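## Task

On the third level of the supply shelving (counting the lowest level as first), find the cardboard box with a scrub sponge resting on it and place that box in the cart's upper tray. When finished, the sponge must remain on that same shelf level without overhanging its front edge, every other item from that level must still be on it, and the robot must be neither toppled nor left leaning.

## Robot and tools

ROBOT. A Dexmate Vega in simulation: a three-wheeled base (two steerable front wheels, a passive rear caster), a torso of three links that folds in a Z (joints torso_hip_rad, torso_knee_rad, torso_waist_rad), two 7-joint arms with two-finger grippers, and a head with head_pan_rad, head_tilt_rad and head_camera_tilt_rad. Cameras: head_camera (896x560), left_wrist_camera and right_wrist_camera (672x420, on the back of each hand). It starts in the 'stand' torso preset (hip 0.469, knee 1.617, waist 1.048). Chest forward lean equals knee minus hip minus waist. Other presets: stand_high 0.78/1.57/0.44, lean_20 0.52/1.05/0.18, lean_45 0.52/1.05/-0.26, low_lean_45 0/0/-0.79. Fold the arms before going to low_lean_45.

FRAMES. All positions are metres. Base frame: origin on the floor at the point the base spins about, x forward, y left, z up. left_hand and right_hand are reported in it, as a point between the fingers 0.033 m short of the closed tips; fingers point along hand z, close along hand y, camera on the -x side. Odometry frame is where the base frame was at scene start; base_odometry counts wheel turns only, so slip looks like travel.

TOOL move. Arguments, all optional: base, joints, speeds, min_time_s, cameras; or target alone. Empty call just returns state and images.
- base: an object with exactly one key, a relative offset from where the base is now. translate_m: metres, forward positive, -2 to 2. strafe_m: metres, left positive, -2 to 2 (heading may drift ~0.02 rad). rotate_rad: radians, counter-clockwise from above positive, -3.2 to 3.2. Front wheels first steer (up to ~1.1 s) before a new direction.
- joints: an object keyed by joint name, each value an absolute angle in radians, not an offset. Ranges: hip 0..1.57, knee 0..3.141, waist -1.57..1.57; left shoulder pitch -3.041..3.041 (positive lowers the arm), left shoulder yaw -0.423..1.523, elbow -3.041..0.214 (negative bends up), upper-arm and forearm roll -3.041..3.041, left wrist pitch -1.366..1.366 (positive tips hand down), left wrist yaw -1.348..1.087; right side mirrored: right shoulder pitch negative lowers the arm, right shoulder yaw -1.523..0.423, right wrist pitch negative tips down, right wrist yaw -1.087..1.348. Grippers 0..0.785, per-finger angle, 0 closed. Head pan -2.792..2.792 (positive left), head tilt -1.483..1.483, camera tilt -1.483..1.378 (positive looks down). Arm fold posture (shoulder pitch, shoulder yaw, upper-arm roll, elbow, forearm roll, wrist pitch, wrist yaw): left 1, 0.5, -0.6, -2.5, 0, -0.9, 0; right -1, -0.5, 0.6, -2.5, 0, 0.9, 0.
- target: an absolute pose for one hand in the base frame: side ('left'/'right'), x, y, z in metres (-3..3), pitch_deg (90 fingers down, 0 level, -30..95), heading_deg (0 fingers forward, counter-clockwise positive), optional roll_deg (default 0, jaw line level), optional line_only (true: straight hand path or refuse). Robot must be still. Moves longer than 9.9 s stop 'short (part of ...)': resend the same target.
- speeds: caps for this action, same keys as base; translate/strafe 0.04..0.3 m/s, rotate 0.1..0.6 rad/s.
- min_time_s: 0.1..8 s, slowest allowed duration of arm and head motions.
- cameras: list of names, [] for none, omitted for all.
Gripper gap (V shape) at hand point is about 0.24 x angle - 0.002 m; it squeezes only when commanded narrower than the object. Reported gripper angle does not prove a grasp.

OTHER TOOLS. wait(seconds 0..10, cameras) lets the scene run and reports state. zoom_image(camera, region [x0,y0,x1,y1] pixels, max 504x504) magnifies the latest image. read_manual gives only licence texts. finished_scene(scene) ends the scene irreversibly and reports success; scene 1 is practice and may be skipped this way.

RESULTS. 'move' reads done or the worst status. base_status, joint_status, left_hand_status, right_hand_status per motion: done, off_target (still pushing), contact_stop (arm pressed hard ~0.6 s; whole arm group halts), time_out, not_followed / 'joint command not followed' / 'pose unreachable' (self-collision or arm-to-arm check withheld it, with a cause line), refused (target check failed, nothing moved), reached (within 10 mm, 2 deg), short (with the error). Also joint_positions, joint torques, left_hand/right_hand poses, base_odometry, turned_by_wheels and turned_by_imu (rad since last result), base_tilt (deg), on_its_own, MOTOR HOT / OVER-TEMPERATURE FAULT, TORQUE FAULT, and a pictures line naming image order. A refused call cancels the rest of that reply's motion calls.

CAUTIONS. The base keeps driving into furniture without stopping; an imu turn above 0.03 rad after a straight or sideways drive suggests a bump. Nothing prevents tipping over, and a fallen robot stays down; lean and reach carefully. Arms can strike the torso, head or base under joints commands; lowered straight arms hit the base in lean postures. Never let the arms collide or squeeze each other. After a contact stop, back the arm off first. Keep loads under about 4 kg and avoid long stretched holds (motor heat) and joint torque limits (wrist joints 21.7 N m). Avoid dropping, flinging or slamming objects, and avoid knocking shelf items off. Loose objects may be nudged now and then.

Each tool is called as name(argument=value, ...) on one line, values as JSON.

## Session

move()

Scene clock: 0.00 s.
Joint torques (N m): no reading
base_odometry: x=+0.000 y=+0.000 heading=+0.000
turned_by_wheels: +0.000
turned_by_imu: +0.000
base_tilt: forward=+0.1 right=+0.3
base_status: not commanded
joint_positions: torso_hip_rad=+0.469 torso_knee_rad=+1.617 torso_waist_rad=+1.048 left_shoulder_pitch_rad=+2.208 left_shoulder_yaw_rad=+0.002 left_upper_arm_roll_rad=+0.004 left_elbow_rad=-1.093 left_forearm_roll_rad=+0.009 left_wrist_pitch_rad=-0.495 left_wrist_yaw_rad=+0.018 left_gripper_rad=+0.005 right_shoulder_pitch_rad=-2.195 right_shoulder_yaw_rad=+0.020 right_upper_arm_roll_rad=-0.015 right_elbow_rad=-1.081 right_forearm_roll_rad=+0.002 right_wrist_pitch_rad=+0.504 right_wrist_yaw_rad=-0.019 right_gripper_rad=+0.005 head_pan_rad=+0.000 head_tilt_rad=+0.000 head_camera_tilt_rad=+0.000
joint_status: not commanded
chest: x=-0.0111 y=+0.0000 z=+1.4155 quat_wxyz=(+0.999, +0.000, +0.050, +0.000) (m; base frame)
left_hand: x=+0.1875 y=+0.2317 z=+0.6007 quat_wxyz=(+0.413, +0.002, +0.911, +0.006) pitch_deg=+41.2 heading_deg=+0.7 roll_deg=+1.0 back=up (m; base frame)
right_hand: x=+0.1939 y=-0.2174 z=+0.6016 quat_wxyz=(+0.417, +0.011, +0.909, +0.002) pitch_deg=+40.7 heading_deg=-0.4 roll_deg=+1.0 back=up (m; base frame)
pictures: head_camera, left_wrist_camera, right_wrist_camera

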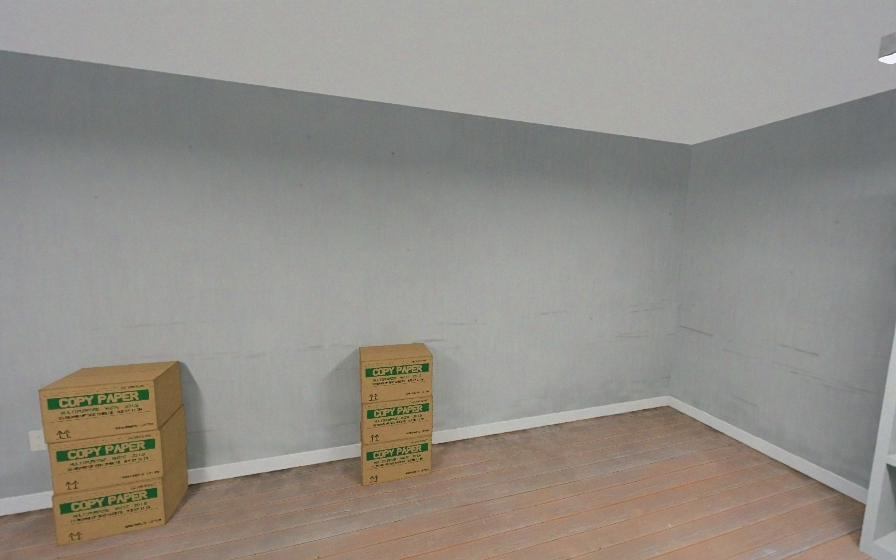

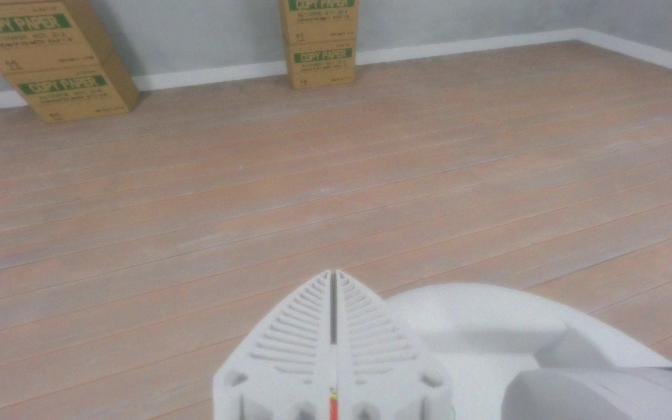

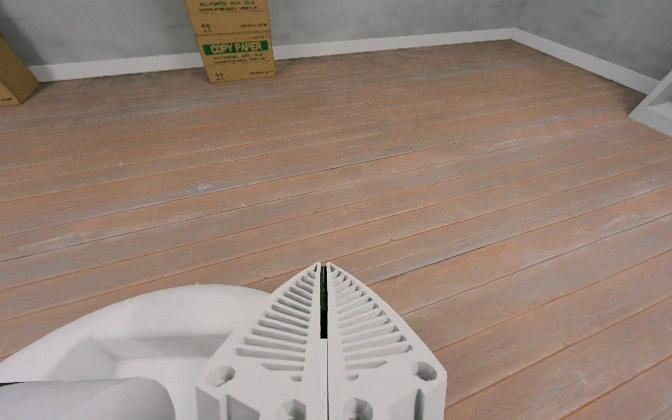

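Shelving is to the right. Look around.

move(joints={"head_pan_rad": -1.3, "head_camera_tilt_rad": 0.3}, cameras=["head_camera"])

move(joints={"head_pan_rad": -2.6, "head_camera_tilt_rad": 0.3}, cameras=["head_camera"])

move(joints={"head_pan_rad": 1.5, "head_camera_tilt_rad": 0.3}, cameras=["head_camera"])

Scene clock: 1.87 s.
Joint torques (N m): left_arm=[7.03 -0.19 1.4 -4.05 0.02 -3.26 0.08] | right_arm=[-5.57 1.1 0.72 -3.22 -0.22 2.8 -0.06]
move: done
base_odometry: x=+0.000 y=+0.000 heading=+0.000
turned_by_wheels: +0.000
turned_by_imu: +0.000
base_tilt: forward=+0.2 right=+0.3
base_status: not commanded
joint_positions: torso_hip_rad=+0.469 torso_knee_rad=+1.617 torso_waist_rad=+1.048 left_shoulder_pitch_rad=+2.208 left_shoulder_yaw_rad=+0.002 left_upper_arm_roll_rad=+0.004 left_elbow_rad=-1.093 left_forearm_roll_rad=+0.009 left_wrist_pitch_rad=-0.495 left_wrist_yaw_rad=+0.018 left_gripper_rad=+0.005 right_shoulder_pitch_rad=-2.195 right_shoulder_yaw_rad=+0.020 right_upper_arm_roll_rad=-0.015 right_elbow_rad=-1.081 right_forearm_roll_rad=+0.002 right_wrist_pitch_rad=+0.504 right_wrist_yaw_rad=-0.019 right_gripper_rad=+0.005 head_pan_rad=-1.299 head_tilt_rad=+0.000 head_camera_tilt_rad=+0.299
joint_status: all done
chest: x=-0.0111 y=+0.0000 z=+1.4155 quat_wxyz=(+0.999, +0.000, +0.050, +0.000) (m; base frame)
left_hand: x=+0.1875 y=+0.2317 z=+0.6007 quat_wxyz=(+0.413, +0.002, +0.911, +0.006) pitch_deg=+41.2 heading_deg=+0.7 roll_deg=+1.0 back=up (m; base frame)
right_hand: x=+0.1939 y=-0.2174 z=+0.6016 quat_wxyz=(+0.417, +0.011, +0.909, +0.002) pitch_deg=+40.7 heading_deg=-0.4 roll_deg=+1.0 back=up (m; base frame)
pictures: head_camera
camera_calibration:
head_camera: T_world_to_cam=[[-0.953901, -0.277745, 0.113711, -0.214707], [-0.192301, 0.274746, -0.942091, 1.42829], [0.23042, -0.920528, -0.315491, 0.447271], [0, 0, 0, 1]] pos_world=[-0.0332088, -0.0403253, 1.5111]

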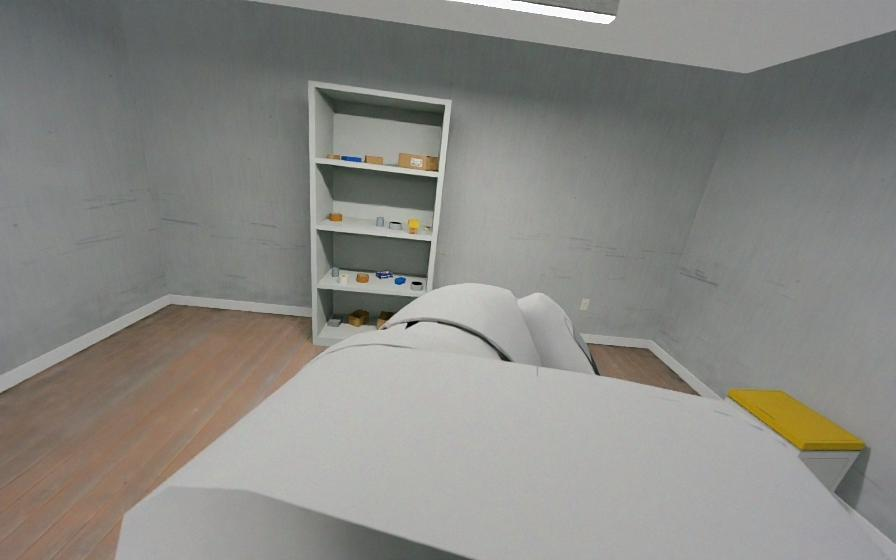

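Scene clock: 3.40 s.
Joint torques (N m): left_arm=[6.61 0.87 0.94 -4.21 -0.15 -2.46 0.07] | right_arm=[-4.89 -1.17 0.23 -2.86 -0.08 1.86 0.02]
move: done
base_odometry: x=+0.000 y=+0.000 heading=+0.000
turned_by_wheels: +0.000
turned_by_imu: +0.000
base_tilt: forward=+0.1 right=+0.3
base_status: not commanded
joint_positions: torso_hip_rad=+0.469 torso_knee_rad=+1.617 torso_waist_rad=+1.048 left_shoulder_pitch_rad=+2.208 left_shoulder_yaw_rad=+0.002 left_upper_arm_roll_rad=+0.004 left_elbow_rad=-1.093 left_forearm_roll_rad=+0.009 left_wrist_pitch_rad=-0.495 left_wrist_yaw_rad=+0.018 left_gripper_rad=+0.005 right_shoulder_pitch_rad=-2.195 right_shoulder_yaw_rad=+0.020 right_upper_arm_roll_rad=-0.015 right_elbow_rad=-1.081 right_forearm_roll_rad=+0.002 right_wrist_pitch_rad=+0.504 right_wrist_yaw_rad=-0.019 right_gripper_rad=+0.005 head_pan_rad=-2.599 head_tilt_rad=+0.000 head_camera_tilt_rad=+0.299
joint_status: all done
chest: x=-0.0111 y=+0.0000 z=+1.4155 quat_wxyz=(+0.999, +0.000, +0.050, +0.000) (m; base frame)
left_hand: x=+0.1875 y=+0.2317 z=+0.6007 quat_wxyz=(+0.413, +0.002, +0.911, +0.006) pitch_deg=+41.2 heading_deg=+0.7 roll_deg=+1.0 back=up (m; base frame)
right_hand: x=+0.1939 y=-0.2174 z=+0.6016 quat_wxyz=(+0.417, +0.011, +0.909, +0.002) pitch_deg=+40.7 heading_deg=-0.4 roll_deg=+1.0 back=up (m; base frame)
pictures: head_camera
camera_calibration:
head_camera: T_world_to_cam=[[-0.520137, 0.851195, 0.0701721, -0.116189], [0.141898, 0.167143, -0.975668, 1.50428], [-0.842213, -0.497524, -0.207721, 0.2036], [0, 0, 0, 1]] pos_world=[-0.102415, -0.0512346, 1.51812]

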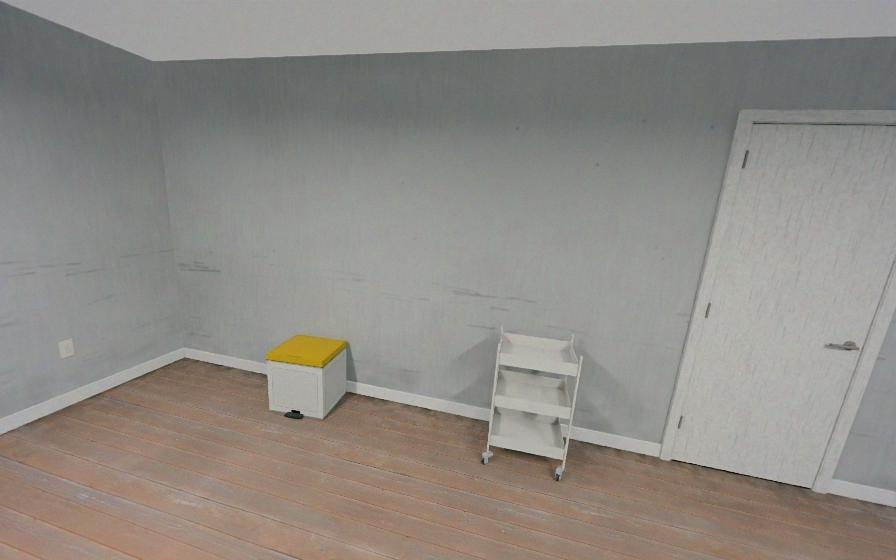

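Scene clock: 6.80 s.
Joint torques (N m): left_arm=[7.55 0.93 1.21 -3.65 -0.16 -2.43 0.14] | right_arm=[-5.01 -0.25 0.31 -4.36 -0.03 2.17 0.05]
move: done
base_odometry: x=+0.000 y=+0.000 heading=+0.000
turned_by_wheels: +0.000
turned_by_imu: +0.001
base_tilt: forward=+0.1 right=+0.4
base_status: not commanded
joint_positions: torso_hip_rad=+0.469 torso_knee_rad=+1.617 torso_waist_rad=+1.048 left_shoulder_pitch_rad=+2.208 left_shoulder_yaw_rad=+0.002 left_upper_arm_roll_rad=+0.004 left_elbow_rad=-1.093 left_forearm_roll_rad=+0.009 left_wrist_pitch_rad=-0.495 left_wrist_yaw_rad=+0.018 left_gripper_rad=+0.005 right_shoulder_pitch_rad=-2.195 right_shoulder_yaw_rad=+0.020 right_upper_arm_roll_rad=-0.015 right_elbow_rad=-1.081 right_forearm_roll_rad=+0.002 right_wrist_pitch_rad=+0.504 right_wrist_yaw_rad=-0.019 right_gripper_rad=+0.005 head_pan_rad=+1.499 head_tilt_rad=+0.000 head_camera_tilt_rad=+0.299
joint_status: all done
chest: x=-0.0111 y=+0.0000 z=+1.4155 quat_wxyz=(+0.999, +0.000, +0.050, +0.000) (m; base frame)
left_hand: x=+0.1875 y=+0.2317 z=+0.6007 quat_wxyz=(+0.413, +0.002, +0.911, +0.006) pitch_deg=+41.2 heading_deg=+0.7 roll_deg=+1.0 back=up (m; base frame)
right_hand: x=+0.1939 y=-0.2174 z=+0.6016 quat_wxyz=(+0.417, +0.011, +0.909, +0.002) pitch_deg=+40.7 heading_deg=-0.4 roll_deg=+1.0 back=up (m; base frame)
pictures: head_camera
camera_calibration:
head_camera: T_world_to_cam=[[0.994747, -0.0614039, -0.0819016, 0.227864], [-0.0963463, -0.291354, -0.951751, 1.4502], [0.0345788, 0.954642, -0.29574, 0.402676], [0, 0, 0, 1]] pos_world=[-0.10087, 0.0521024, 1.51798]

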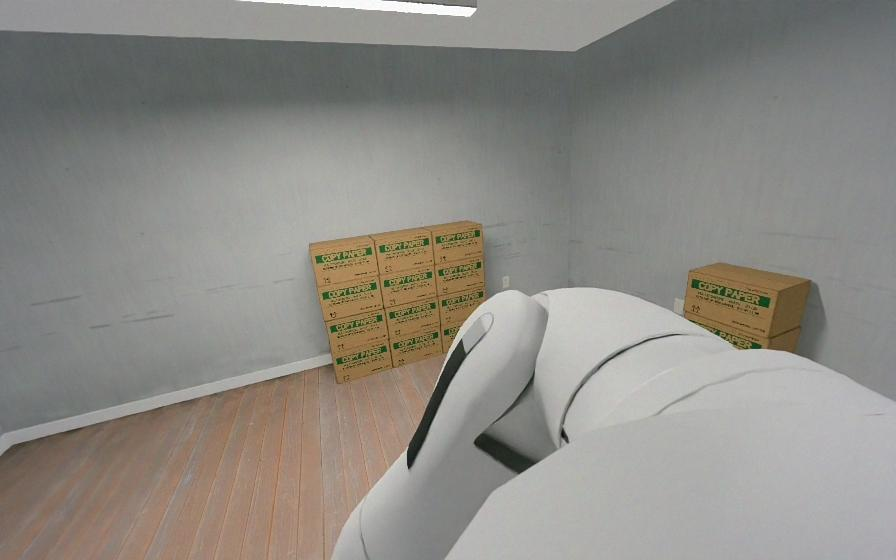

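move(base={"rotate_rad": -1.08}, joints={"head_pan_rad": 0, "head_camera_tilt_rad": 0.25}, cameras=["head_camera"])

zoom_image(camera="head_camera", region=[330, 100, 580, 260])

Scene clock: 11.27 s.
Joint torques (N m): left_arm=[7.09 0.84 0.97 -4.35 -0.12 -2.72 0.21] | right_arm=[-5.63 -0.54 0.82 -4.95 -0.07 2.81 -0.08]
move: done
base_odometry: x=+0.000 y=+0.000 heading=-1.079
turned_by_wheels: -1.079
turned_by_imu: -1.049
base_tilt: forward=+0.1 right=+0.3
base_status: done
joint_positions: torso_hip_rad=+0.469 torso_knee_rad=+1.617 torso_waist_rad=+1.048 left_shoulder_pitch_rad=+2.208 left_shoulder_yaw_rad=+0.002 left_upper_arm_roll_rad=+0.004 left_elbow_rad=-1.093 left_forearm_roll_rad=+0.009 left_wrist_pitch_rad=-0.495 left_wrist_yaw_rad=+0.018 left_gripper_rad=+0.005 right_shoulder_pitch_rad=-2.195 right_shoulder_yaw_rad=+0.020 right_upper_arm_roll_rad=-0.015 right_elbow_rad=-1.081 right_forearm_roll_rad=+0.002 right_wrist_pitch_rad=+0.504 right_wrist_yaw_rad=-0.019 right_gripper_rad=+0.005 head_pan_rad=+0.001 head_tilt_rad=+0.000 head_camera_tilt_rad=+0.251
joint_status: all done
chest: x=-0.0111 y=+0.0000 z=+1.4155 quat_wxyz=(+0.999, +0.000, +0.050, +0.000) (m; base frame)
left_hand: x=+0.1875 y=+0.2317 z=+0.6007 quat_wxyz=(+0.413, +0.002, +0.911, +0.006) pitch_deg=+41.2 heading_deg=+0.7 roll_deg=+1.0 back=up (m; base frame)
right_hand: x=+0.1939 y=-0.2174 z=+0.6016 quat_wxyz=(+0.417, +0.011, +0.909, +0.002) pitch_deg=+40.7 heading_deg=-0.4 roll_deg=+1.0 back=up (m; base frame)
pictures: head_camera
camera_calibration:
head_camera: T_world_to_cam=[[0.011593, -0.999785, 0.0172144, 0.0039753], [-0.339506, -0.0201285, -0.940389, 1.41435], [0.940533, 0.00505756, -0.339666, 0.538675], [0, 0, 0, 1]] pos_world=[-0.0265086, 0.0297187, 1.51294]

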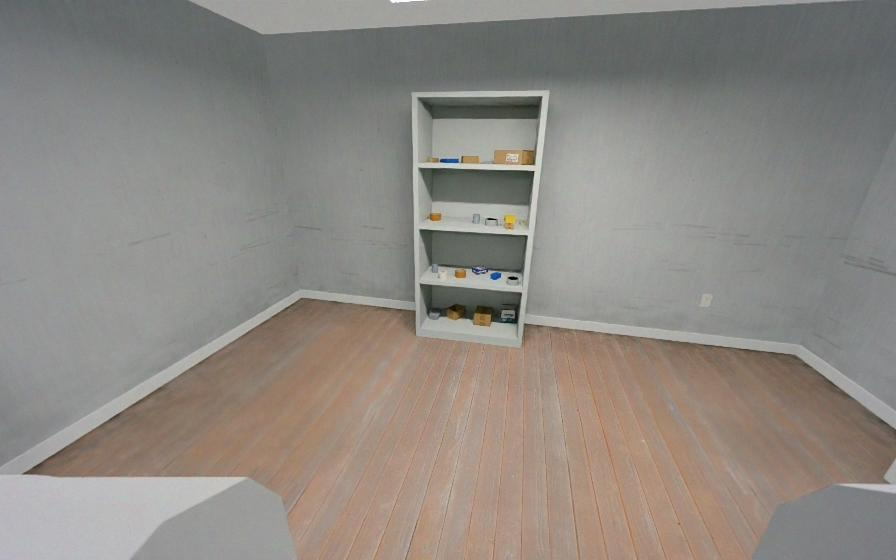

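Scaled by 2.016 from the camera's 896x560 image, which has a finer 960x600 frame.

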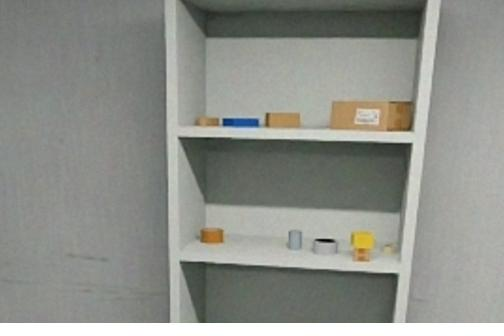

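move(base={"rotate_rad": -0.1}, cameras=[])

move(base={"translate_m": 1.65}, joints={"head_camera_tilt_rad": 0.45}, cameras=["head_camera"])

zoom_image(camera="head_camera", region=[300, 100, 650, 350])

Scene clock: 13.97 s.
Joint torques (N m): left_arm=[6.65 0.48 1.27 -4.02 -0.09 -2.54 0.27] | right_arm=[-4.97 0.89 0.97 -4.53 0.02 2.66 -0.18]
move: done
base_odometry: x=+0.000 y=+0.000 heading=-1.179
turned_by_wheels: -0.100
turned_by_imu: -0.096
base_tilt: forward=+0.1 right=+0.2
base_status: done
joint_positions: torso_hip_rad=+0.469 torso_knee_rad=+1.617 torso_waist_rad=+1.048 left_shoulder_pitch_rad=+2.208 left_shoulder_yaw_rad=+0.002 left_upper_arm_roll_rad=+0.004 left_elbow_rad=-1.093 left_forearm_roll_rad=+0.009 left_wrist_pitch_rad=-0.495 left_wrist_yaw_rad=+0.018 left_gripper_rad=+0.005 right_shoulder_pitch_rad=-2.195 right_shoulder_yaw_rad=+0.020 right_upper_arm_roll_rad=-0.015 right_elbow_rad=-1.081 right_forearm_roll_rad=+0.002 right_wrist_pitch_rad=+0.504 right_wrist_yaw_rad=-0.019 right_gripper_rad=+0.005 head_pan_rad=+0.001 head_tilt_rad=+0.000 head_camera_tilt_rad=+0.251
joint_status: not commanded
chest: x=-0.0111 y=+0.0000 z=+1.4155 quat_wxyz=(+0.999, +0.000, +0.050, +0.000) (m; base frame)
left_hand: x=+0.1875 y=+0.2317 z=+0.6007 quat_wxyz=(+0.413, +0.002, +0.911, +0.006) pitch_deg=+41.2 heading_deg=+0.7 roll_deg=+1.0 back=up (m; base frame)
right_hand: x=+0.1939 y=-0.2174 z=+0.6016 quat_wxyz=(+0.417, +0.011, +0.909, +0.002) pitch_deg=+40.7 heading_deg=-0.4 roll_deg=+1.0 back=up (m; base frame)
pictures: none
No camera images: "cameras" was empty.

Scene clock: 21.53 s.
Joint torques (N m): left_arm=[7.34 -0.1 1.2 -3.63 -0.06 -2.75 0.14] | right_arm=[-4.81 -0.08 -0.45 -5.23 -0.39 2.85 -0.03]
move: done
base_odometry: x=+0.626 y=-1.527 heading=-1.180
turned_by_wheels: -0.001
turned_by_imu: -0.008
base_tilt: forward=+0.1 right=+0.3
base_status: done
joint_positions: torso_hip_rad=+0.469 torso_knee_rad=+1.617 torso_waist_rad=+1.048 left_shoulder_pitch_rad=+2.208 left_shoulder_yaw_rad=+0.002 left_upper_arm_roll_rad=+0.004 left_elbow_rad=-1.093 left_forearm_roll_rad=+0.009 left_wrist_pitch_rad=-0.495 left_wrist_yaw_rad=+0.018 left_gripper_rad=+0.005 right_shoulder_pitch_rad=-2.195 right_shoulder_yaw_rad=+0.020 right_upper_arm_roll_rad=-0.015 right_elbow_rad=-1.081 right_forearm_roll_rad=+0.002 right_wrist_pitch_rad=+0.504 right_wrist_yaw_rad=-0.019 right_gripper_rad=+0.005 head_pan_rad=+0.001 head_tilt_rad=+0.000 head_camera_tilt_rad=+0.449
joint_status: all done
chest: x=-0.0111 y=+0.0000 z=+1.4155 quat_wxyz=(+0.999, +0.000, +0.050, +0.000) (m; base frame)
left_hand: x=+0.1875 y=+0.2317 z=+0.6007 quat_wxyz=(+0.413, +0.002, +0.911, +0.006) pitch_deg=+41.2 heading_deg=+0.7 roll_deg=+1.0 back=up (m; base frame)
right_hand: x=+0.1939 y=-0.2174 z=+0.6016 quat_wxyz=(+0.417, +0.011, +0.909, +0.002) pitch_deg=+40.7 heading_deg=-0.4 roll_deg=+1.0 back=up (m; base frame)
pictures: head_camera
camera_calibration:
head_camera: T_world_to_cam=[[0.0147839, -0.999781, 0.0148094, 0.0077842], [-0.518475, -0.0203294, -0.854851, 1.2735], [0.854965, 0.0049597, -0.518662, 0.797274], [0, 0, 0, 1]] pos_world=[-0.0214767, 0.0297178, 1.50206]

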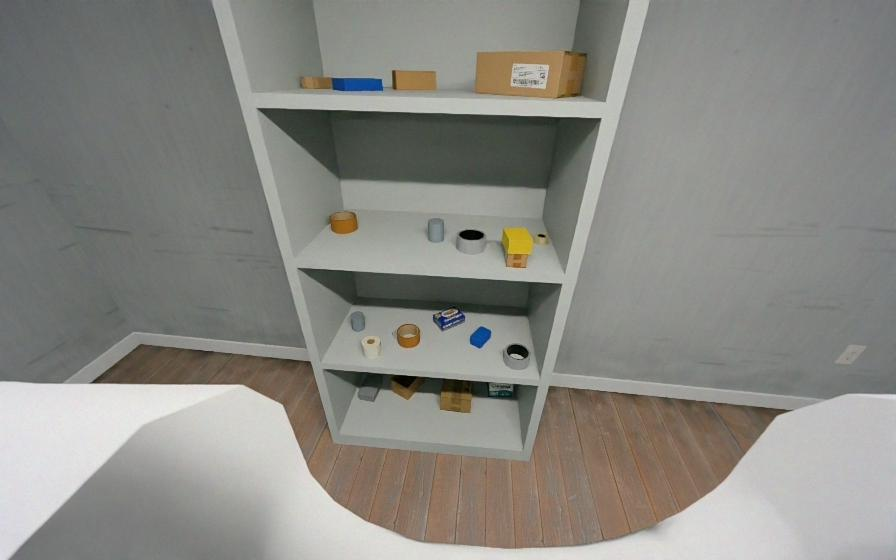

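Scaled by 1.440 from the camera's 896x560 image, which has a finer 960x600 frame.

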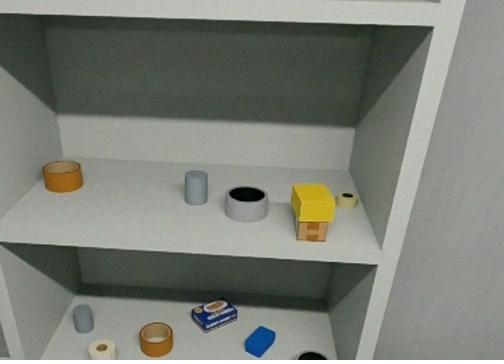

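move(target={"side":"right","x":0.48,"y":-0.2,"z":1.08,"pitch_deg":20,"heading_deg":0}, cameras=["head_camera"])

move(base={"rotate_rad": -0.06}, joints={"right_gripper_rad": 0.7}, cameras=[])

move(base={"translate_m": 0.25}, joints={"head_camera_tilt_rad": 0.6})

zoom_image(camera="head_camera", region=[350, 100, 700, 350])

Scene clock: 30.03 s.
Joint torques (N m): left_arm=[7.24 0.35 0.93 -4.33 -0.13 -2.47 0.21] | right_arm=[11.81 -7.09 3.39 -9.48 -1.29 1.85 -0.38]
move: done
base_odometry: x=+0.626 y=-1.527 heading=-1.180
turned_by_wheels: +0.000
turned_by_imu: +0.002
base_tilt: forward=+0.2 right=+0.4
base_status: not commanded
joint_positions: torso_hip_rad=+0.469 torso_knee_rad=+1.617 torso_waist_rad=+1.048 left_shoulder_pitch_rad=+2.208 left_shoulder_yaw_rad=+0.002 left_upper_arm_roll_rad=+0.004 left_elbow_rad=-1.093 left_forearm_roll_rad=+0.009 left_wrist_pitch_rad=-0.495 left_wrist_yaw_rad=+0.018 left_gripper_rad=+0.005 right_shoulder_pitch_rad=-1.915 right_shoulder_yaw_rad=-1.195 right_upper_arm_roll_rad=-0.327 right_elbow_rad=-2.645 right_forearm_roll_rad=+1.024 right_wrist_pitch_rad=-0.134 right_wrist_yaw_rad=-1.083 right_gripper_rad=+0.005 head_pan_rad=+0.001 head_tilt_rad=+0.000 head_camera_tilt_rad=+0.449
joint_status: not commanded
chest: x=-0.0111 y=+0.0000 z=+1.4155 quat_wxyz=(+0.999, +0.000, +0.050, +0.000) (m; base frame)
left_hand: x=+0.1875 y=+0.2317 z=+0.6007 quat_wxyz=(+0.413, +0.002, +0.911, +0.006) pitch_deg=+41.2 heading_deg=+0.7 roll_deg=+1.0 back=up (m; base frame)
right_hand: x=+0.4812 y=-0.2014 z=+1.0792 quat_wxyz=(+0.574, +0.002, +0.819, +0.000) pitch_deg=+19.9 heading_deg=-0.1 roll_deg=+0.1 back=up (m; base frame)
right_hand_status: reached (checked arc [a long move; over the whole arc the hand travels 0.77 m to end 0.56 m from its start, up to 0.21 m off the straight line; right_elbow_rad turns most, 1.57 rad; on the way or at its end the hand turns up to 31 deg from its attitude at the start], planned for 5.2 s): 2 mm and 0.2 deg off.
pictures: head_camera
camera_calibration:
head_camera: T_world_to_cam=[[0.0147839, -0.999781, 0.0148094, 0.0077842], [-0.518475, -0.0203294, -0.854851, 1.2735], [0.854965, 0.0049597, -0.518662, 0.797274], [0, 0, 0, 1]] pos_world=[-0.0214767, 0.0297178, 1.50206]

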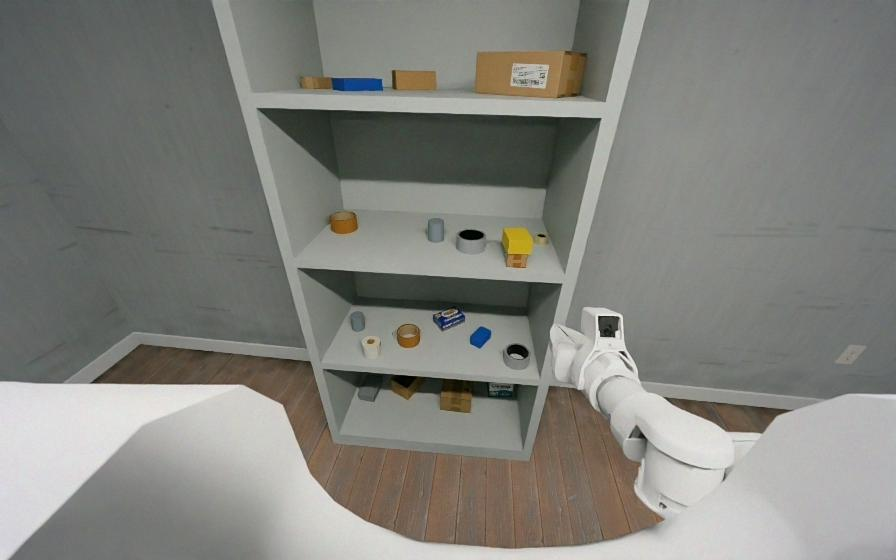

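Scene clock: 32.20 s.
Joint torques (N m): left_arm=[6.73 -0.36 0.9 -3.71 -0.1 -3.11 0.01] | right_arm=[11.67 -6.5 3.67 -11.24 -1.28 1.89 -0.38]
move: done
base_odometry: x=+0.627 y=-1.527 heading=-1.239
turned_by_wheels: -0.060
turned_by_imu: -0.058
base_tilt: forward=+0.2 right=+0.2
base_status: done
joint_positions: torso_hip_rad=+0.469 torso_knee_rad=+1.617 torso_waist_rad=+1.048 left_shoulder_pitch_rad=+2.208 left_shoulder_yaw_rad=+0.002 left_upper_arm_roll_rad=+0.004 left_elbow_rad=-1.093 left_forearm_roll_rad=+0.009 left_wrist_pitch_rad=-0.495 left_wrist_yaw_rad=+0.018 left_gripper_rad=+0.005 right_shoulder_pitch_rad=-1.914 right_shoulder_yaw_rad=-1.200 right_upper_arm_roll_rad=-0.328 right_elbow_rad=-2.651 right_forearm_roll_rad=+1.028 right_wrist_pitch_rad=-0.137 right_wrist_yaw_rad=-1.087 right_gripper_rad=+0.700 head_pan_rad=+0.000 head_tilt_rad=+0.000 head_camera_tilt_rad=+0.449
joint_status: all done
chest: x=-0.0111 y=+0.0000 z=+1.4155 quat_wxyz=(+0.999, +0.000, +0.050, +0.000) (m; base frame)
left_hand: x=+0.1875 y=+0.2317 z=+0.6007 quat_wxyz=(+0.413, +0.002, +0.911, +0.006) pitch_deg=+41.2 heading_deg=+0.7 roll_deg=+1.1 back=up (m; base frame)
right_hand: x=+0.4799 y=-0.2001 z=+1.0796 quat_wxyz=(+0.573, +0.000, +0.819, +0.000) pitch_deg=+20.0 heading_deg=+0.0 roll_deg=+0.0 back=up (m; base frame)
pictures: none
No camera images: "cameras" was empty.

Scene clock: 34.87 s.
Joint torques (N m): left_arm=[6.68 1.13 1.18 -4.49 -0.07 -2.22 -0.01] | right_arm=[10.87 -6.56 2.75 -9.71 -1.42 2.43 -0.48]
move: done
base_odometry: x=+0.707 y=-1.763 heading=-1.240
turned_by_wheels: -0.001
turned_by_imu: -0.001
base_tilt: forward=+0.2 right=+0.4
base_status: done
joint_positions: torso_hip_rad=+0.469 torso_knee_rad=+1.617 torso_waist_rad=+1.048 left_shoulder_pitch_rad=+2.208 left_shoulder_yaw_rad=+0.002 left_upper_arm_roll_rad=+0.004 left_elbow_rad=-1.093 left_forearm_roll_rad=+0.009 left_wrist_pitch_rad=-0.495 left_wrist_yaw_rad=+0.018 left_gripper_rad=+0.005 right_shoulder_pitch_rad=-1.914 right_shoulder_yaw_rad=-1.200 right_upper_arm_roll_rad=-0.328 right_elbow_rad=-2.651 right_forearm_roll_rad=+1.028 right_wrist_pitch_rad=-0.137 right_wrist_yaw_rad=-1.087 right_gripper_rad=+0.700 head_pan_rad=+0.000 head_tilt_rad=+0.000 head_camera_tilt_rad=+0.599
joint_status: all done
chest: x=-0.0110 y=+0.0000 z=+1.4155 quat_wxyz=(+0.999, +0.000, +0.050, +0.000) (m; base frame)
left_hand: x=+0.1875 y=+0.2317 z=+0.6007 quat_wxyz=(+0.413, +0.002, +0.911, +0.006) pitch_deg=+41.2 heading_deg=+0.7 roll_deg=+1.1 back=up (m; base frame)
right_hand: x=+0.4800 y=-0.2001 z=+1.0796 quat_wxyz=(+0.573, +0.000, +0.819, +0.000) pitch_deg=+20.0 heading_deg=+0.0 roll_deg=+0.0 back=up (m; base frame)
pictures: head_camera, left_wrist_camera, right_wrist_camera
camera_calibration:
head_camera: T_world_to_cam=[[0.0167566, -0.999781, 0.0124986, 0.011366], [-0.640445, -0.0203317, -0.767735, 1.13489], [0.767821, 0.00485998, -0.640646, 0.971244], [0, 0, 0, 1]] pos_world=[-0.019098, 0.0297175, 1.49337]
left_wrist_camera: T_world_to_cam=[[0.00337395, -0.999858, 0.0165003, 0.217317], [-0.724272, -0.0138205, -0.689376, 0.615888], [0.689506, -0.00962478, -0.724216, 0.461484], [0, 0, 0, 1]] pos_world=[0.12714, 0.23024, 0.755207]
right_wrist_camera: T_world_to_cam=[[-0.0410907, -0.998637, 0.0321894, -0.222714], [-0.482405, -0.00838403, -0.875908, 1.22697], [0.874984, -0.05152, -0.481403, 0.244411], [0, 0, 0, 1]] pos_world=[0.368888, -0.199531, 1.19954]

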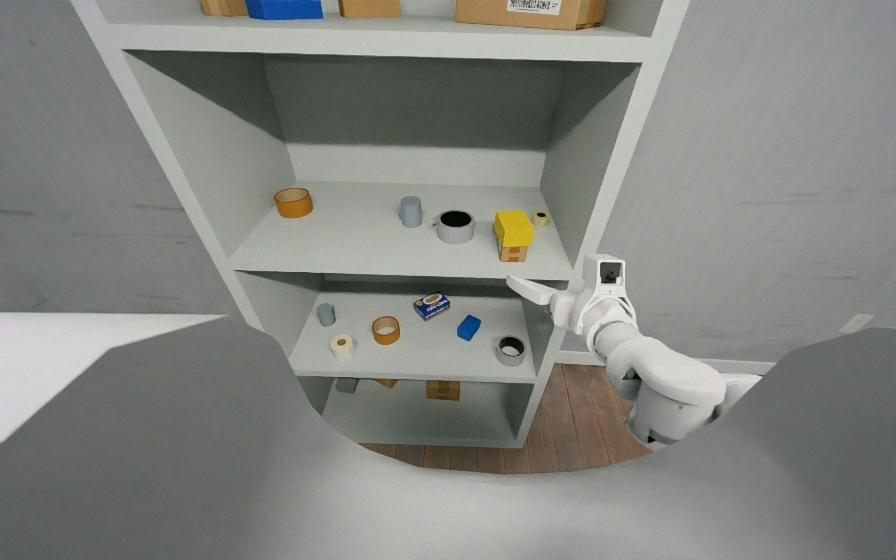

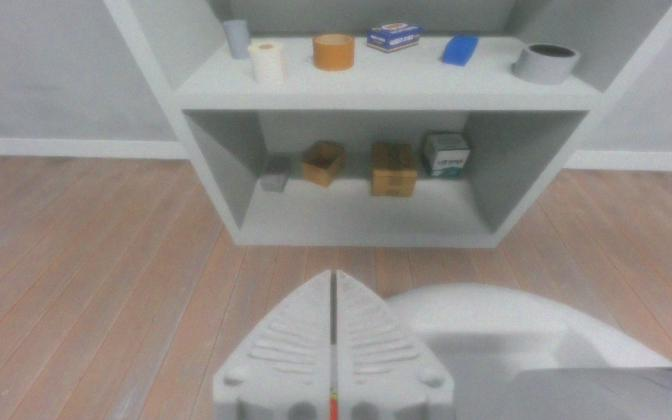

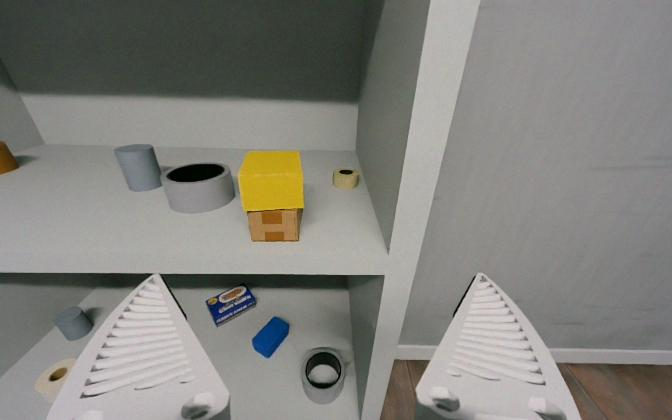

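Scaled by 1.440 from the camera's 896x560 image, which has a finer 960x600 frame.

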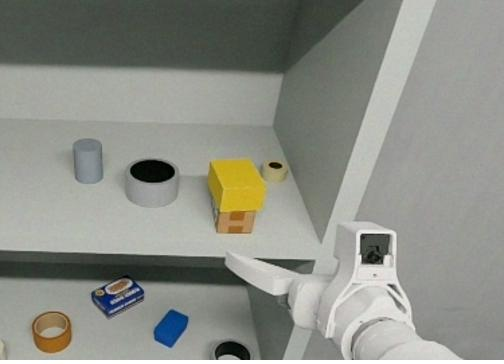

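move(joints={"right_gripper_rad": 0.58}, cameras=[])

move(target={"side":"right","x":0.70,"y":-0.125,"z":1.05,"pitch_deg":20,"heading_deg":0,"line_only":true})

zoom_image(camera="head_camera", region=[400, 150, 600, 300])

Scene clock: 36.70 s.
Joint torques (N m): left_arm=[7.21 0.31 1.46 -3.83 -0.02 -3.41 0] | right_arm=[10.73 -6.58 4.36 -10.9 -1.6 2.51 -0.38]
move: done
base_odometry: x=+0.707 y=-1.763 heading=-1.240
turned_by_wheels: +0.000
turned_by_imu: +0.000
base_tilt: forward=+0.2 right=+0.3
base_status: not commanded
joint_positions: torso_hip_rad=+0.469 torso_knee_rad=+1.617 torso_waist_rad=+1.048 left_shoulder_pitch_rad=+2.208 left_shoulder_yaw_rad=+0.002 left_upper_arm_roll_rad=+0.004 left_elbow_rad=-1.093 left_forearm_roll_rad=+0.009 left_wrist_pitch_rad=-0.495 left_wrist_yaw_rad=+0.018 left_gripper_rad=+0.005 right_shoulder_pitch_rad=-1.914 right_shoulder_yaw_rad=-1.200 right_upper_arm_roll_rad=-0.328 right_elbow_rad=-2.651 right_forearm_roll_rad=+1.028 right_wrist_pitch_rad=-0.137 right_wrist_yaw_rad=-1.087 right_gripper_rad=+0.580 head_pan_rad=+0.000 head_tilt_rad=+0.000 head_camera_tilt_rad=+0.599
joint_status: all done
chest: x=-0.0110 y=+0.0000 z=+1.4155 quat_wxyz=(+0.999, +0.000, +0.050, +0.000) (m; base frame)
left_hand: x=+0.1875 y=+0.2317 z=+0.6007 quat_wxyz=(+0.413, +0.002, +0.911, +0.006) pitch_deg=+41.2 heading_deg=+0.7 roll_deg=+1.1 back=up (m; base frame)
right_hand: x=+0.4800 y=-0.2001 z=+1.0796 quat_wxyz=(+0.573, +0.000, +0.819, +0.000) pitch_deg=+20.0 heading_deg=+0.0 roll_deg=+0.0 back=up (m; base frame)
pictures: none
No camera images: "cameras" was empty.

Scene clock: 41.37 s.
Joint torques (N m): left_arm=[8.61 -0.11 1.36 -3.65 -0.06 -3.02 0.23] | right_arm=[22.65 1.11 3.92 -6.9 -0.91 2.14 0.05]
move: done
base_odometry: x=+0.707 y=-1.763 heading=-1.240
turned_by_wheels: +0.000
turned_by_imu: +0.001
base_tilt: forward=+0.1 right=+0.3
base_status: not commanded
joint_positions: torso_hip_rad=+0.469 torso_knee_rad=+1.617 torso_waist_rad=+1.048 left_shoulder_pitch_rad=+2.208 left_shoulder_yaw_rad=+0.002 left_upper_arm_roll_rad=+0.004 left_elbow_rad=-1.093 left_forearm_roll_rad=+0.009 left_wrist_pitch_rad=-0.495 left_wrist_yaw_rad=+0.018 left_gripper_rad=+0.005 right_shoulder_pitch_rad=-1.135 right_shoulder_yaw_rad=-0.603 right_upper_arm_roll_rad=-0.705 right_elbow_rad=-1.957 right_forearm_roll_rad=+0.965 right_wrist_pitch_rad=-0.437 right_wrist_yaw_rad=-0.898 right_gripper_rad=+0.580 head_pan_rad=+0.000 head_tilt_rad=+0.000 head_camera_tilt_rad=+0.599
joint_status: not commanded
chest: x=-0.0110 y=+0.0000 z=+1.4155 quat_wxyz=(+0.999, +0.000, +0.050, +0.000) (m; base frame)
left_hand: x=+0.1875 y=+0.2317 z=+0.6007 quat_wxyz=(+0.413, +0.002, +0.911, +0.006) pitch_deg=+41.2 heading_deg=+0.7 roll_deg=+1.1 back=up (m; base frame)
right_hand: x=+0.6985 y=-0.1259 z=+1.0496 quat_wxyz=(+0.573, +0.000, +0.819, +0.000) pitch_deg=+20.0 heading_deg=+0.0 roll_deg=+0.0 back=up (m; base frame)
right_hand_status: reached (straight line, planned for 3.1 s): 2 mm and 0.1 deg off.
pictures: head_camera, left_wrist_camera, right_wrist_camera
camera_calibration:
head_camera: T_world_to_cam=[[0.0167566, -0.999781, 0.0124986, 0.011366], [-0.640445, -0.0203317, -0.767735, 1.13489], [0.767821, 0.00485998, -0.640646, 0.971244], [0, 0, 0, 1]] pos_world=[-0.019098, 0.0297175, 1.49337]
left_wrist_camera: T_world_to_cam=[[0.00337395, -0.999858, 0.0165003, 0.217317], [-0.724272, -0.0138205, -0.689376, 0.615888], [0.689506, -0.00962478, -0.724216, 0.461484], [0, 0, 0, 1]] pos_world=[0.12714, 0.23024, 0.755207]
right_wrist_camera: T_world_to_cam=[[-0.0418188, -0.998616, 0.0318894, -0.137889], [-0.482305, -0.0077755, -0.875969, 1.30681], [0.875005, -0.0520124, -0.481312, 0.042429], [0, 0, 0, 1]] pos_world=[0.587387, -0.125331, 1.16954]

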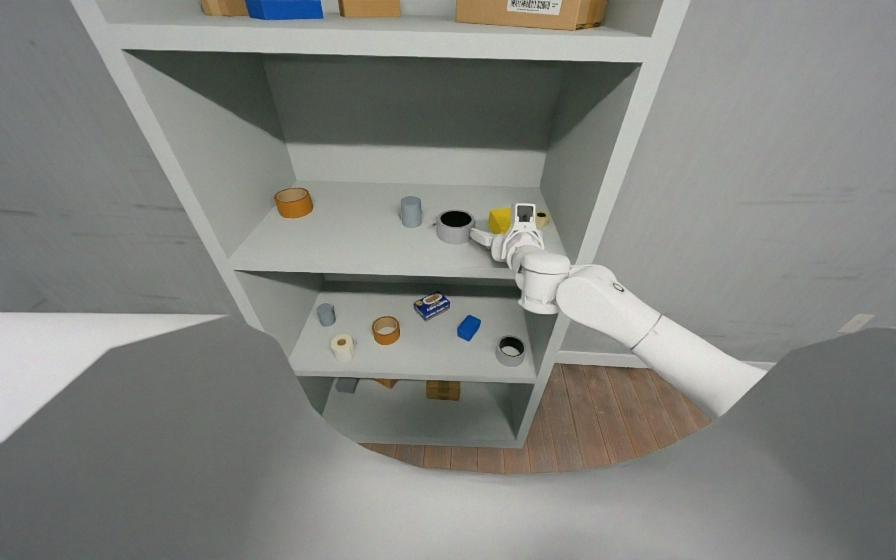

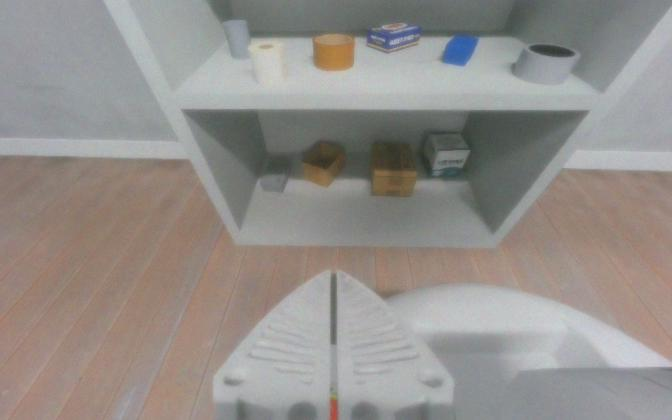

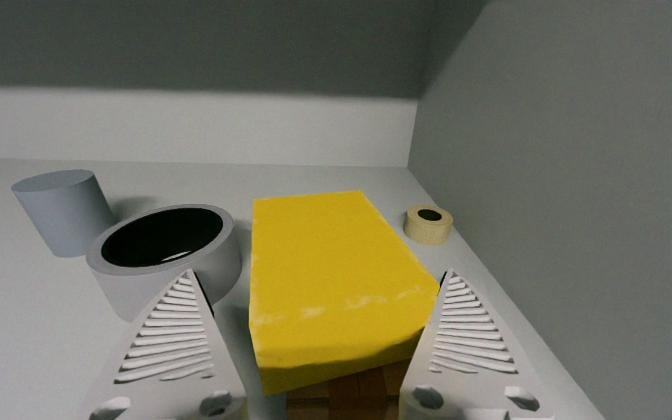

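Scaled by 2.520 from the camera's 896x560 image, which has a finer 960x600 frame.

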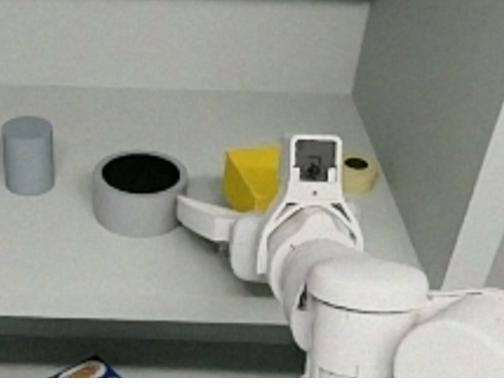

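move(target={"side":"right","x":0.70,"y":-0.138,"z":1.05,"pitch_deg":20,"heading_deg":12}, cameras=["right_wrist_camera"])

move(joints={"right_gripper_rad": 0.2}, cameras=["right_wrist_camera"])

Scene clock: 45.00 s.
Joint torques (N m): left_arm=[6.8 0.72 1.21 -3.97 0 -3 0.11] | right_arm=[10.17 -4.76 11.81 -4.97 -0.64 3.43 0.24]
move: done
base_odometry: x=+0.707 y=-1.763 heading=-1.240
turned_by_wheels: +0.000
turned_by_imu: +0.001
base_tilt: forward=+0.2 right=+0.2
base_status: not commanded
joint_positions: torso_hip_rad=+0.469 torso_knee_rad=+1.617 torso_waist_rad=+1.048 left_shoulder_pitch_rad=+2.208 left_shoulder_yaw_rad=+0.002 left_upper_arm_roll_rad=+0.004 left_elbow_rad=-1.093 left_forearm_roll_rad=+0.009 left_wrist_pitch_rad=-0.495 left_wrist_yaw_rad=+0.018 left_gripper_rad=+0.005 right_shoulder_pitch_rad=-1.158 right_shoulder_yaw_rad=-0.816 right_upper_arm_roll_rad=-0.642 right_elbow_rad=-1.969 right_forearm_roll_rad=+1.023 right_wrist_pitch_rad=-0.398 right_wrist_yaw_rad=-0.566 right_gripper_rad=+0.580 head_pan_rad=+0.000 head_tilt_rad=+0.000 head_camera_tilt_rad=+0.599
joint_status: not commanded
chest: x=-0.0110 y=+0.0000 z=+1.4155 quat_wxyz=(+0.999, +0.000, +0.050, +0.000) (m; base frame)
left_hand: x=+0.1875 y=+0.2317 z=+0.6007 quat_wxyz=(+0.413, +0.002, +0.911, +0.006) pitch_deg=+41.2 heading_deg=+0.7 roll_deg=+1.1 back=up (m; base frame)
right_hand: x=+0.6999 y=-0.1376 z=+1.0496 quat_wxyz=(+0.570, -0.085, +0.815, +0.059) pitch_deg=+20.0 heading_deg=+11.8 roll_deg=+0.0 back=up (m; base frame)
right_hand_status: reached (straight line, planned for 1.4 s): 1 mm and 0.2 deg off.
pictures: right_wrist_camera
camera_calibration:
right_wrist_camera: T_world_to_cam=[[0.164507, -0.98585, 0.0322177, -0.292435], [-0.470326, -0.107109, -0.875969, 1.28534], [0.867024, 0.12895, -0.481291, 0.0710614], [0, 0, 0, 1]] pos_world=[0.591024, -0.159789, 1.16954]

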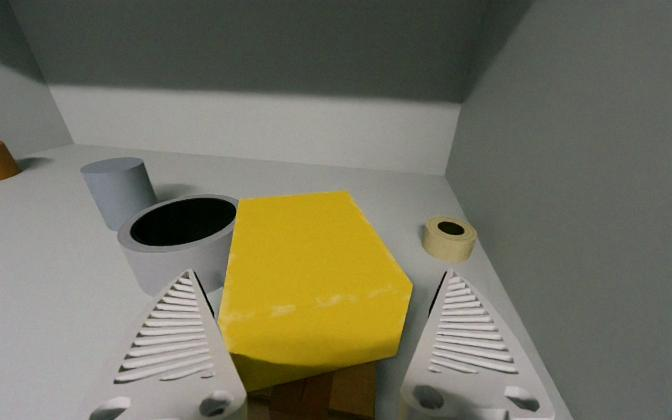

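Scene clock: 45.93 s.
Joint torques (N m): left_arm=[6.83 1.34 0.86 -4.3 -0.09 -2.87 0.13] | right_arm=[8.71 -5.36 11.06 -4.15 -0.28 2.37 -0.06]
move: done
base_odometry: x=+0.707 y=-1.763 heading=-1.240
turned_by_wheels: +0.000
turned_by_imu: +0.000
base_tilt: forward=+0.3 right=+0.3
base_status: not commanded
joint_positions: torso_hip_rad=+0.469 torso_knee_rad=+1.617 torso_waist_rad=+1.048 left_shoulder_pitch_rad=+2.208 left_shoulder_yaw_rad=+0.002 left_upper_arm_roll_rad=+0.004 left_elbow_rad=-1.093 left_forearm_roll_rad=+0.009 left_wrist_pitch_rad=-0.495 left_wrist_yaw_rad=+0.018 left_gripper_rad=+0.005 right_shoulder_pitch_rad=-1.158 right_shoulder_yaw_rad=-0.818 right_upper_arm_roll_rad=-0.641 right_elbow_rad=-1.969 right_forearm_roll_rad=+1.023 right_wrist_pitch_rad=-0.398 right_wrist_yaw_rad=-0.561 right_gripper_rad=+0.201 head_pan_rad=+0.000 head_tilt_rad=+0.000 head_camera_tilt_rad=+0.599
joint_status: all done
chest: x=-0.0110 y=+0.0000 z=+1.4155 quat_wxyz=(+0.999, +0.000, +0.050, +0.000) (m; base frame)
left_hand: x=+0.1875 y=+0.2317 z=+0.6007 quat_wxyz=(+0.413, +0.002, +0.911, +0.006) pitch_deg=+41.2 heading_deg=+0.7 roll_deg=+1.1 back=up (m; base frame)
right_hand: x=+0.6999 y=-0.1377 z=+1.0498 quat_wxyz=(+0.570, -0.086, +0.815, +0.060) pitch_deg=+20.0 heading_deg=+12.0 roll_deg=+0.0 back=up (m; base frame)
pictures: right_wrist_camera
camera_calibration:
right_wrist_camera: T_world_to_cam=[[0.167272, -0.985386, 0.0321593, -0.29443], [-0.469772, -0.108338, -0.876115, 1.28511], [0.866795, 0.131442, -0.481029, 0.071449], [0, 0, 0, 1]] pos_world=[0.591026, -0.160292, 1.16974]

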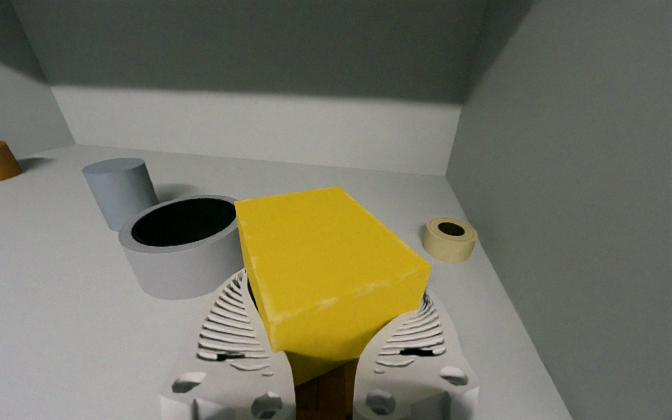

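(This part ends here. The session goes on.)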